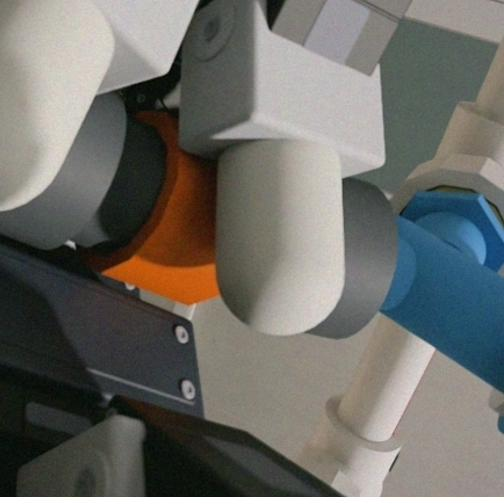

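Emit:
{"fn": "execute_actions", "kwargs": {"actions": [[[0,0,0,0,0,0,0,-0.479,-0.81,-0.174,0,-0.479,-0.81,-0.174,0,-0.479,-0.81,-0.174,0.714,0.678,0.226,0.168,0.4,-0.6,0.04,-0.0125,-0.0017,0.003,0.01,-0.0035,-0.16,0.0,-1,-0.2,0.16,-0.05,-1,-0.2,0,0.05,-1,-0.25,-0.6,0.678,0.7,-0.6,0.5,-0.5]],[[0,0,0,0,0,0,0,-0.479,-0.81,-0.174,0,-0.479,-0.81,-0.174,0,-0.479,-0.81,-0.174,0.714,0.678,0.226,0.168,0.4,-0.6,0.04,-0.0125,-0.0017,0.003,0.01,-0.0035,-0.16,0.0,-1,-0.2,0.16,-0.05,-1,-0.2,0,0.05,-1,-0.25,-0.6,0.678,0.7,-0.6,0.5,-0.5]],[[0,0,0,0,0,0,0,-0.479,-0.81,-0.174,0,-0.479,-0.81,-0.174,0,-0.479,-0.81,-0.174,0.714,0.678,0.226,0.168,0.4,-0.6,0.04,-0.0125,-0.0017,0.003,0.01,-0.0035,-0.16,0.0,-1,-0.2,0.16,-0.05,-1,-0.2,0,0.05,-1,-0.25,-0.6,0.678,0.7,-0.6,0.5,-0.5]]], "cameras": ["cam_high","cam_right_wrist"]}}

Emit:
{"fn": "zoom_image", "kwargs": {"camera": "cam_right_wrist", "region": [200, 160, 504, 460]}}

Scene clock: 614.10 s.
left_arm: end_effector_position=(+0.6675, -0.3259, +0.1098) hand_goal=(+0.000, -0.478, -0.810, -0.174, +0.000, -0.478, -0.810, -0.174, +0.000, -0.478, -0.810, -0.174, +0.714, +0.678, +0.226, +0.168) hand_measured=(-0.186, -0.420, -0.736, -0.138, +0.000, -0.418, -0.726, -0.130, +0.000, -0.420, -0.724, -0.130, +0.726, +0.678, +0.224, +0.166) hand_current_ma=(+0, +56, +78, +18, +0, +60, +99, +28, +0, +55, +107, +27, +2, +0, +0, +0) hand_state=(overload, blocked, blocked, blocked, goal, blocked, blocked, blocked, goal, blocked, blocked, blocked, goal, goal, goal, goal) hand_current_limit=0.40 hand_speed=-0.60 end_effector_quat_wxyz=(+0.628, +0.772, -0.019, +0.091) | right_arm: end_effector_position=(+0.6544, +0.4090, +0.3219) hand_goal=(-0.160, +0.000, -1.000, -0.200, +0.160, -0.050, -1.000, -0.200, +0.000, +0.050, -1.000, -0.250, -0.600, +0.678, +0.700, -0.600) hand_measured=(-0.166, +0.004, -0.860, -0.030, +0.180, +0.016, -0.878, -0.078, +0.002, +0.050, -0.936, -0.172, -0.610, +0.680, +0.700, -0.598) hand_current_ma=(-2, +1, +364, +413, +12, +114, +291, +291, +0, +0, +99, +140, -4, +0, +0, +0) hand_state=(goal, goal, blocked, blocked, blocked, blocked, blocked, blocked, goal, goal, blocked, blocked, goal, goal, goal, goal) hand_current_limit=0.50 hand_speed=-0.50 end_effector_quat_wxyz=(+0.432, +0.051, +0.852, +0.292)
Joint positions: left_arm=[-0.217 2.292 1.492 0.261 1.183 0.674] | right_arm=[0.475 1.752 1.439 -0.161 -0.053 -0.944]
Joint torques (N m): left_arm=[-0.09 -11.4 3.08 0.44 -0.16 0.27] | right_arm=[1.26 -25.17 15.91 4.19 -0.02 0.36]
Motor temperatures (°C): left_arm=[37 37 38 36 31 32] | right_arm=[35 41 61 33 33 30]
Heat: left arm: hottest elbow 38 °C; right arm: hottest elbow 61 °C.
Hand target: left_arm +0.6529, -0.3313, -0.0023; +0.608, +0.793, +0.031, +0.024 | right_arm +0.6501, +0.4193, +0.4068; +0.480, +0.046, +0.812, +0.328
Off the commanded pose: left_arm 0.113 m, 10 deg | right_arm 0.086 m, 8 deg.
Step readings (end_effector_position of left_arm | right_arm):
0: (+0.6675, -0.3259, +0.1098) | (+0.6573, +0.4037, +0.3221)
1: (+0.6675, -0.3259, +0.1098) | (+0.6573, +0.4037, +0.3221)
2: (+0.6675, -0.3259, +0.1098) | (+0.6574, +0.4036, +0.3221)
4: (+0.6675, -0.3259, +0.1098) | (+0.6574, +0.4037, +0.3220)
8: (+0.6675, -0.3259, +0.1098) | (+0.6574, +0.4039, +0.3220)
15: (+0.6675, -0.3259, +0.1098) | (+0.6574, +0.4038, +0.3220)
16: (+0.6675, -0.3259, +0.1098) | (+0.6574, +0.4038, +0.3220)
17: (+0.6675, -0.3259, +0.1098) | (+0.6573, +0.4040, +0.3220)
19: (+0.6675, -0.3259, +0.1098) | (+0.6570, +0.4045, +0.3220)
23: (+0.6675, -0.3259, +0.1098) | (+0.6560, +0.4063, +0.3220)
30: (+0.6675, -0.3259, +0.1098) | (+0.6555, +0.4071, +0.3220)
31: (+0.6675, -0.3259, +0.1098) | (+0.6555, +0.4071, +0.3220)
32: (+0.6675, -0.3259, +0.1098) | (+0.6550, +0.4078, +0.3220)
34: (+0.6675, -0.3259, +0.1098) | (+0.6544, +0.4090, +0.3219)
38: (+0.6675, -0.3259, +0.1098) | (+0.6544, +0.4090, +0.3219)
45: (+0.6675, -0.3259, +0.1098) | (+0.6544, +0.4090, +0.3219)
Images, in order (width x height): cam_high 504x504, cam_right_wrist 504x504.

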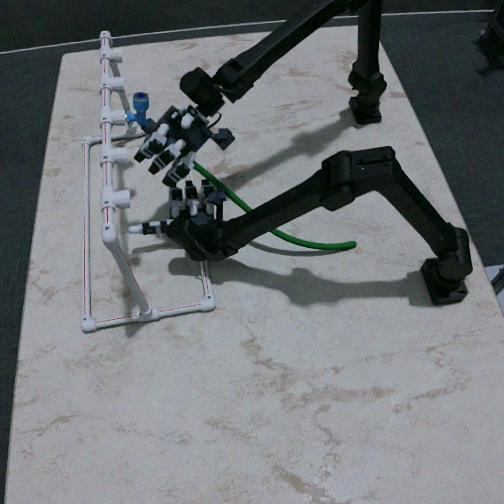

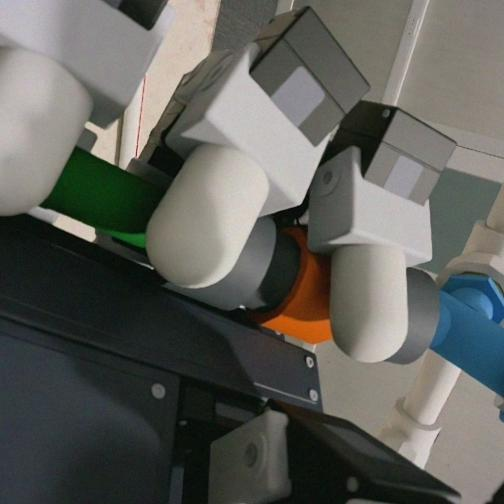

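Scaled by 1.658 from the camera's 504x504 image, which has a finer 720x720 frame.

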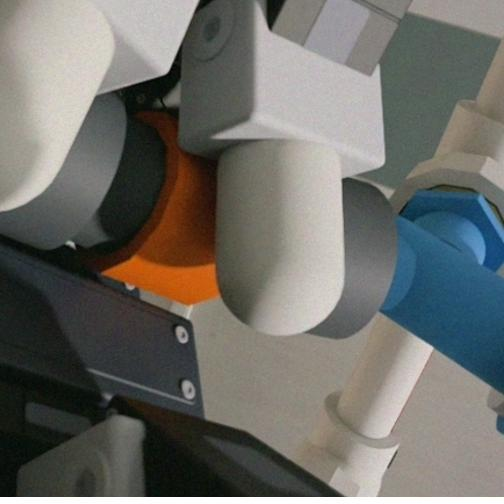

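Emit:
{"fn": "execute_actions", "kwargs": {"actions": [[[0.02,0.1,-0.025,0,0,0,0,-0.479,-0.81,-0.174,0,-0.479,-0.81,-0.174,0,-0.479,-0.81,-0.174,0.714,0.678,0.226,0.168,0.4,-0.6,0,0,0,0,0,0,-0.16,0.0,-1,-0.2,0.16,-0.05,-1,-0.2,0,0.05,-1,-0.25,-0.6,0.678,0.7,-0.6,0.5,-0.5]],[[0,0.08,-0.02,0,0,0,0,-0.479,-0.81,-0.174,0,-0.479,-0.81,-0.174,0,-0.479,-0.81,-0.174,0.714,0.678,0.226,0.168,0.4,-0.6,0,0,0,0,0,0,-0.16,0.0,-1,-0.2,0.16,-0.05,-1,-0.2,0,0.05,-1,-0.25,-0.6,0.678,0.7,-0.6,0.5,-0.5]]], "cameras": ["cam_high"]}}

Scene clock: 616.07 s.
left_arm: end_effector_position=(+0.6714, -0.3266, +0.1078) hand_goal=(+0.000, -0.478, -0.810, -0.174, +0.000, -0.478, -0.810, -0.174, +0.000, -0.478, -0.810, -0.174, +0.714, +0.678, +0.226, +0.168) hand_measured=(-0.186, -0.420, -0.736, -0.138, +0.000, -0.418, -0.726, -0.130, +0.000, -0.420, -0.724, -0.130, +0.726, +0.678, +0.224, +0.166) hand_current_ma=(+0, +56, +78, +18, +0, +60, +99, +28, +0, +55, +107, +27, +2, +0, +0, +0) hand_state=(overload, blocked, blocked, blocked, goal, blocked, blocked, blocked, goal, blocked, blocked, blocked, goal, goal, goal, goal) hand_current_limit=0.40 hand_speed=-0.60 end_effector_quat_wxyz=(+0.611, +0.791, +0.034, +0.028) | right_arm: end_effector_position=(+0.6536, +0.4102, +0.3219) hand_goal=(-0.160, +0.000, -1.000, -0.200, +0.160, -0.050, -1.000, -0.200, +0.000, +0.050, -1.000, -0.250, -0.600, +0.678, +0.700, -0.600) hand_measured=(-0.168, +0.008, -0.860, -0.030, +0.180, +0.016, -0.878, -0.078, +0.002, +0.050, -0.936, -0.172, -0.610, +0.680, +0.700, -0.598) hand_current_ma=(-2, +3, +364, +412, +12, +114, +291, +291, +0, +0, +99, +140, -4, +0, +0, +0) hand_state=(goal, goal, blocked, blocked, blocked, blocked, blocked, blocked, goal, goal, blocked, blocked, goal, goal, goal, goal) hand_current_limit=0.50 hand_speed=-0.50 end_effector_quat_wxyz=(+0.432, +0.050, +0.852, +0.292)
Joint positions: left_arm=[-0.217 2.257 1.499 0.044 1.175 0.678] | right_arm=[0.477 1.752 1.439 -0.161 -0.053 -0.944]
Joint torques (N m): left_arm=[0.09 -23.24 5.9 0.77 0.35 0.24] | right_arm=[1.03 -25.05 15.95 4.21 -0.03 0.37]
Motor temperatures (°C): left_arm=[37 38 38 36 31 32] | right_arm=[35 41 60 33 33 30]
Heat: left arm: hottest shoulder 38 °C; right arm: hottest elbow 60 °C.
Hand target: left_arm +0.6649, -0.3323, +0.1088; +0.608, +0.793, +0.031, +0.024 | right_arm +0.6501, +0.4192, +0.4068; +0.480, +0.046, +0.812, +0.328
Off the commanded pose: left_arm 0.009 m, 1 deg | right_arm 0.085 m, 8 deg.
Step readings (end_effector_position of left_arm | right_arm):
0: (+0.6675, -0.3259, +0.1098) | (+0.6544, +0.4090, +0.3219)
1: (+0.6675, -0.3259, +0.1098) | (+0.6544, +0.4090, +0.3219)
2: (+0.6679, -0.3260, +0.1099) | (+0.6544, +0.4090, +0.3219)
4: (+0.6689, -0.3262, +0.1100) | (+0.6544, +0.4090, +0.3219)
8: (+0.6695, -0.3263, +0.1097) | (+0.6542, +0.4092, +0.3219)
15: (+0.6702, -0.3266, +0.1084) | (+0.6542, +0.4092, +0.3219)
16: (+0.6703, -0.3266, +0.1086) | (+0.6542, +0.4092, +0.3219)
17: (+0.6706, -0.3266, +0.1093) | (+0.6542, +0.4092, +0.3219)
19: (+0.6712, -0.3267, +0.1092) | (+0.6541, +0.4094, +0.3219)
23: (+0.6716, -0.3266, +0.1086) | (+0.6536, +0.4102, +0.3219)
30: (+0.6715, -0.3266, +0.1079) | (+0.6536, +0.4102, +0.3219)
Images, in order (width x height): cam_high 504x504.

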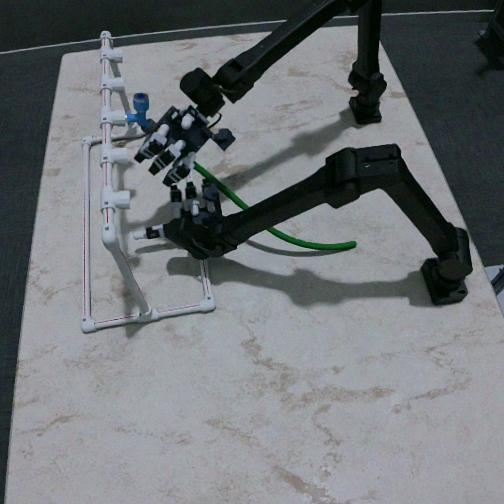

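Emit:
{"fn": "execute_actions", "kwargs": {"actions": [[[0.0078,0.0547,-0.1178,0,0,0,0,-0.479,-0.81,-0.174,0,-0.479,-0.81,-0.174,0,-0.479,-0.81,-0.174,0.714,0.678,0.226,0.168,0.4,-0.6,0,0,0,0,0,0,-0.16,0.0,-1,-0.2,0.16,-0.05,-1,-0.2,0,0.05,-1,-0.25,-0.6,0.678,0.7,-0.6,0.5,-0.5]],[[0.013,0.0858,-0.195,0,0,0,0,-0.479,-0.81,-0.174,0,-0.479,-0.81,-0.174,0,-0.479,-0.81,-0.174,0.714,0.678,0.226,0.168,0.4,-0.6,0,0,0,0,0,0,-0.16,0.0,-1,-0.2,0.16,-0.05,-1,-0.2,0,0.05,-1,-0.25,-0.6,0.678,0.7,-0.6,0.5,-0.5]],[[-0.1345,-0.0435,-0.0338,0,0,0,0,-0.479,-0.81,-0.174,0,-0.479,-0.81,-0.174,0,-0.479,-0.81,-0.174,0.714,0.678,0.226,0.168,0.4,-0.6,0,0,0,0,0,0,-0.16,0.0,-1,-0.2,0.16,-0.05,-1,-0.2,0,0.05,-1,-0.25,-0.6,0.678,0.7,-0.6,0.5,-0.5]],[[-0.1345,-0.0435,-0.0338,0,0,0,0,-0.479,-0.81,-0.174,0,-0.479,-0.81,-0.174,0,-0.479,-0.81,-0.174,0.714,0.678,0.226,0.168,0.4,-0.6,0,0,0,0,0,0,-0.16,0.0,-1,-0.2,0.16,-0.05,-1,-0.2,0,0.05,-1,-0.25,-0.6,0.678,0.7,-0.6,0.5,-0.5]]], "cameras": ["all"]}}

Scene clock: 620.33 s.
left_arm: end_effector_position=(+0.5008, -0.1358, +0.1889) hand_goal=(+0.000, -0.478, -0.810, -0.174, +0.000, -0.478, -0.810, -0.174, +0.000, -0.478, -0.810, -0.174, +0.714, +0.678, +0.226, +0.168) hand_measured=(-0.186, -0.420, -0.736, -0.138, +0.000, -0.418, -0.726, -0.130, +0.000, -0.420, -0.724, -0.130, +0.726, +0.678, +0.224, +0.166) hand_current_ma=(+0, +56, +78, +18, +0, +60, +99, +28, +0, +55, +107, +27, +2, +0, +0, +0) hand_state=(overload, blocked, blocked, blocked, goal, blocked, blocked, blocked, goal, blocked, blocked, blocked, goal, goal, goal, goal) hand_current_limit=0.40 hand_speed=-0.60 end_effector_quat_wxyz=(+0.610, +0.791, +0.043, +0.018) | right_arm: end_effector_position=(+0.6535, +0.4104, +0.3219) hand_goal=(-0.160, +0.000, -1.000, -0.200, +0.160, -0.050, -1.000, -0.200, +0.000, +0.050, -1.000, -0.250, -0.600, +0.678, +0.700, -0.600) hand_measured=(-0.168, +0.010, -0.860, -0.030, +0.180, +0.016, -0.878, -0.078, +0.002, +0.050, -0.936, -0.172, -0.610, +0.680, +0.700, -0.598) hand_current_ma=(-2, +4, +364, +413, +12, +114, +292, +291, +0, +0, +99, +140, -4, +0, +0, +0) hand_state=(goal, goal, blocked, blocked, blocked, blocked, blocked, blocked, goal, goal, blocked, blocked, goal, goal, goal, goal) hand_current_limit=0.50 hand_speed=-0.50 end_effector_quat_wxyz=(+0.432, +0.050, +0.852, +0.293)
Joint positions: left_arm=[0.111 1.831 1.105 -0.946 1.311 1.651] | right_arm=[0.478 1.752 1.439 -0.161 -0.053 -0.944]
Joint torques (N m): left_arm=[1.32 -16.91 6.35 -0.01 0.79 0.3] | right_arm=[1.03 -25.11 15.97 4.23 -0.02 0.37]
Motor temperatures (°C): left_arm=[37 38 38 36 31 32] | right_arm=[35 41 60 33 33 30]
Heat: left arm: hottest shoulder 38 °C; right arm: hottest elbow 60 °C.
Hand target: left_arm +0.4998, -0.1326, +0.1991; +0.608, +0.793, +0.031, +0.024 | right_arm +0.6499, +0.4194, +0.4068; +0.480, +0.046, +0.812, +0.328
Off the commanded pose: left_arm 0.011 m, 2 deg | right_arm 0.085 m, 8 deg.
Step readings (end_effector_position of left_arm | right_arm):
0: (+0.6714, -0.3266, +0.1078) | (+0.6536, +0.4102, +0.3219)
1: (+0.6711, -0.3266, +0.1081) | (+0.6536, +0.4102, +0.3219)
2: (+0.6702, -0.3249, +0.1088) | (+0.6536, +0.4102, +0.3219)
4: (+0.6643, -0.3197, +0.1110) | (+0.6535, +0.4104, +0.3219)
8: (+0.6639, -0.2975, +0.1241) | (+0.6535, +0.4104, +0.3219)
15: (+0.6696, -0.2655, +0.1470) | (+0.6535, +0.4104, +0.3219)
16: (+0.6687, -0.2646, +0.1475) | (+0.6535, +0.4104, +0.3219)
17: (+0.6670, -0.2613, +0.1491) | (+0.6535, +0.4104, +0.3219)
19: (+0.6627, -0.2527, +0.1558) | (+0.6535, +0.4104, +0.3219)
23: (+0.6645, -0.2104, +0.1857) | (+0.6535, +0.4104, +0.3219)
30: (+0.6644, -0.1570, +0.2220) | (+0.6535, +0.4104, +0.3219)
31: (+0.6629, -0.1574, +0.2216) | (+0.6535, +0.4104, +0.3219)
32: (+0.6597, -0.1583, +0.2214) | (+0.6535, +0.4104, +0.3219)
34: (+0.6445, -0.1594, +0.2171) | (+0.6535, +0.4104, +0.3219)
38: (+0.6096, -0.1617, +0.2047) | (+0.6535, +0.4104, +0.3219)
45: (+0.5904, -0.1584, +0.2033) | (+0.6535, +0.4104, +0.3219)
46: (+0.5886, -0.1575, +0.2035) | (+0.6535, +0.4104, +0.3219)
47: (+0.5841, -0.1563, +0.2029) | (+0.6535, +0.4104, +0.3219)
49: (+0.5640, -0.1529, +0.1987) | (+0.6535, +0.4104, +0.3219)
53: (+0.5264, -0.1442, +0.1886) | (+0.6535, +0.4104, +0.3219)
60: (+0.5086, -0.1349, +0.1878) | (+0.6535, +0.4104, +0.3219)

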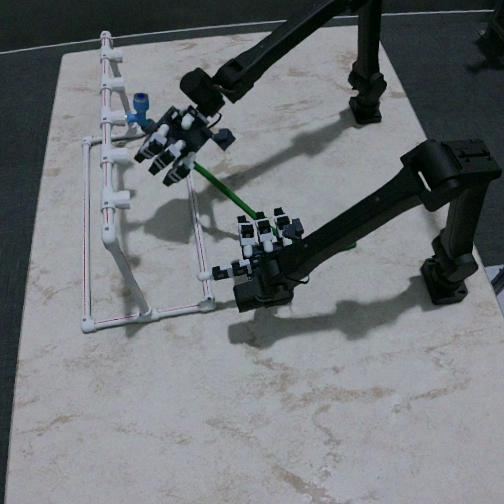

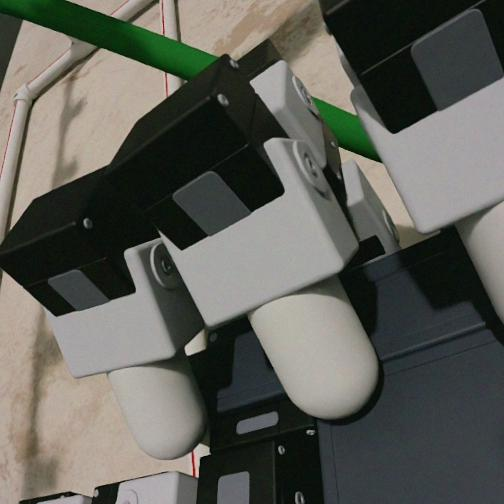

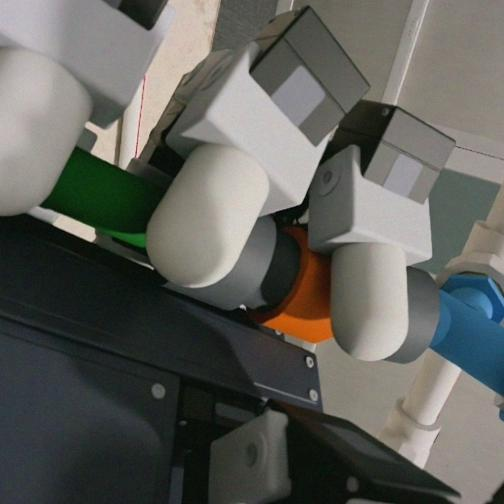

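Emit:
{"fn": "execute_actions", "kwargs": {"actions": [[[0,0,-0.03,0.083,0.0767,-0.1001,0,-0.479,-0.81,-0.174,0,-0.479,-0.81,-0.174,0,-0.479,-0.81,-0.174,0.714,0.678,0.226,0.168,0.4,-0.6,0,0,0,0,0,0,-0.16,0.0,-1,-0.2,0.16,-0.05,-1,-0.2,0,0.05,-1,-0.25,-0.6,0.678,0.7,-0.6,0.5,-0.5]],[[0,0,0,0.083,0.0767,-0.1001,0,-0.479,-0.81,-0.174,0,-0.479,-0.81,-0.174,0,-0.479,-0.81,-0.174,0.714,0.678,0.226,0.168,0.4,-0.6,0,0,0,0,0,0,-0.16,0.0,-1,-0.2,0.16,-0.05,-1,-0.2,0,0.05,-1,-0.25,-0.6,0.678,0.7,-0.6,0.5,-0.5]],[[0,0,0,0.083,0.0767,-0.1001,0,-0.479,-0.81,-0.174,0,-0.479,-0.81,-0.174,0,-0.479,-0.81,-0.174,0.714,0.678,0.226,0.168,0.4,-0.6,0,0,0,0,0,0,-0.16,0.0,-1,-0.2,0.16,-0.05,-1,-0.2,0,0.05,-1,-0.25,-0.6,0.678,0.7,-0.6,0.5,-0.5]],[[0,0,0,0.083,0.0767,-0.1001,0,-0.479,-0.81,-0.174,0,-0.479,-0.81,-0.174,0,-0.479,-0.81,-0.174,0.714,0.678,0.226,0.168,0.4,-0.6,0,0,0,0,0,0,-0.16,0.0,-1,-0.2,0.16,-0.05,-1,-0.2,0,0.05,-1,-0.25,-0.6,0.678,0.7,-0.6,0.5,-0.5]]], "cameras": ["cam_high","cam_left_wrist"]}}

Scene clock: 623.67 s.
left_arm: end_effector_position=(+0.4807, -0.1124, +0.1811) hand_goal=(+0.000, -0.478, -0.810, -0.174, +0.000, -0.478, -0.810, -0.174, +0.000, -0.478, -0.810, -0.174, +0.714, +0.678, +0.226, +0.168) hand_measured=(-0.186, -0.420, -0.736, -0.138, +0.000, -0.418, -0.726, -0.130, +0.000, -0.420, -0.724, -0.130, +0.716, +0.678, +0.222, +0.166) hand_current_ma=(+0, +56, +78, +18, +0, +60, +99, +28, +0, +55, +107, +27, +0, +0, +0, +0) hand_state=(overload, blocked, blocked, blocked, goal, blocked, blocked, blocked, goal, blocked, blocked, blocked, goal, goal, goal, goal) hand_current_limit=0.40 hand_speed=-0.60 end_effector_quat_wxyz=(-0.016, +0.714, +0.700, -0.010) | right_arm: end_effector_position=(+0.6535, +0.4104, +0.3219) hand_goal=(-0.160, +0.000, -1.000, -0.200, +0.160, -0.050, -1.000, -0.200, +0.000, +0.050, -1.000, -0.250, -0.600, +0.678, +0.700, -0.600) hand_measured=(-0.168, +0.010, -0.860, -0.030, +0.180, +0.016, -0.878, -0.078, +0.002, +0.050, -0.936, -0.172, -0.610, +0.680, +0.700, -0.598) hand_current_ma=(-2, +4, +364, +413, +12, +114, +292, +291, +0, +0, +99, +140, -4, +0, +0, +0) hand_state=(goal, goal, blocked, blocked, blocked, blocked, blocked, blocked, goal, goal, blocked, blocked, goal, goal, goal, goal) hand_current_limit=0.50 hand_speed=-0.50 end_effector_quat_wxyz=(+0.432, +0.050, +0.852, +0.293)
Joint positions: left_arm=[-0.323 1.476 1.258 -1.39 0.003 -0.304] | right_arm=[0.478 1.752 1.439 -0.161 -0.053 -0.944]
Joint torques (N m): left_arm=[1.03 -11.63 13.11 0.13 -0.34 -0.11] | right_arm=[1.08 -25.05 15.95 4.21 -0.03 0.37]
Motor temperatures (°C): left_arm=[37 38 38 36 31 32] | right_arm=[35 41 60 33 33 30]
Heat: left arm: hottest shoulder 38 °C; right arm: hottest elbow 60 °C.
Hand target: left_arm +0.4984, -0.1151, +0.2037; +0.000, +0.707, +0.707, +0.000 | right_arm +0.6499, +0.4194, +0.4068; +0.480, +0.046, +0.812, +0.328
Off the commanded pose: left_arm 0.029 m, 2 deg | right_arm 0.085 m, 8 deg.
Step readings (end_effector_position of left_arm | right_arm):
0: (+0.5007, -0.1358, +0.1889) | (+0.6535, +0.4104, +0.3219)
1: (+0.5008, -0.1359, +0.1873) | (+0.6535, +0.4104, +0.3219)
2: (+0.5007, -0.1357, +0.1813) | (+0.6535, +0.4104, +0.3219)
4: (+0.4968, -0.1334, +0.1725) | (+0.6535, +0.4104, +0.3219)
8: (+0.4908, -0.1207, +0.1859) | (+0.6535, +0.4104, +0.3219)
15: (+0.4955, -0.1129, +0.2127) | (+0.6535, +0.4104, +0.3219)
16: (+0.4965, -0.1120, +0.2094) | (+0.6535, +0.4104, +0.3219)
17: (+0.4978, -0.1100, +0.2002) | (+0.6535, +0.4104, +0.3219)
19: (+0.4974, -0.1058, +0.1844) | (+0.6535, +0.4104, +0.3219)
23: (+0.4933, -0.1087, +0.1920) | (+0.6535, +0.4104, +0.3219)
30: (+0.4955, -0.1181, +0.2129) | (+0.6535, +0.4104, +0.3219)
31: (+0.4971, -0.1160, +0.2097) | (+0.6535, +0.4104, +0.3219)
32: (+0.4981, -0.1116, +0.2016) | (+0.6535, +0.4104, +0.3219)
34: (+0.4940, -0.1024, +0.1845) | (+0.6535, +0.4104, +0.3219)
38: (+0.4770, -0.1119, +0.1725) | (+0.6535, +0.4104, +0.3219)
45: (+0.4766, -0.1172, +0.1790) | (+0.6535, +0.4104, +0.3219)
46: (+0.4780, -0.1138, +0.1804) | (+0.6535, +0.4104, +0.3219)
47: (+0.4779, -0.1081, +0.1802) | (+0.6535, +0.4104, +0.3219)
49: (+0.4777, -0.1002, +0.1818) | (+0.6535, +0.4104, +0.3219)
53: (+0.4818, -0.1160, +0.1902) | (+0.6535, +0.4104, +0.3219)
60: (+0.4826, -0.1184, +0.1825) | (+0.6535, +0.4104, +0.3219)
Images, in order (width x height): cam_high 504x504, cam_left_wrist 504x504.

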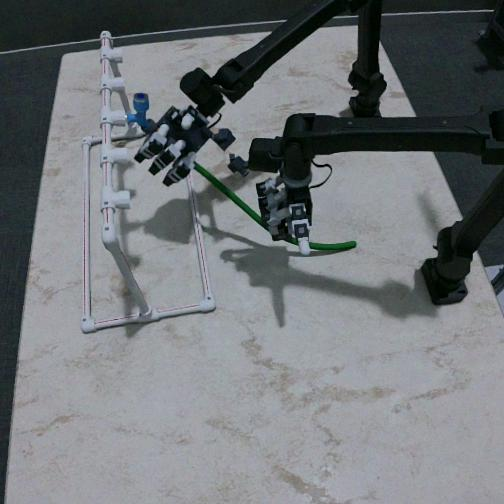

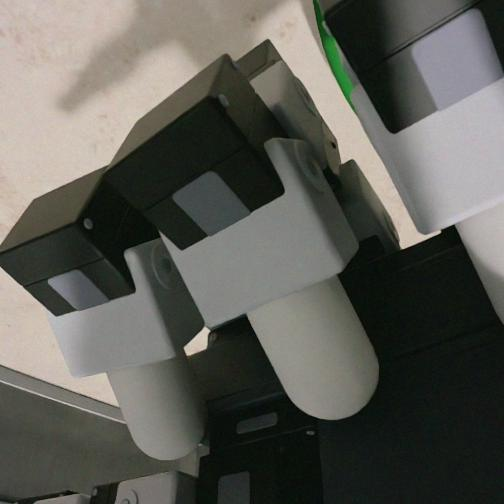

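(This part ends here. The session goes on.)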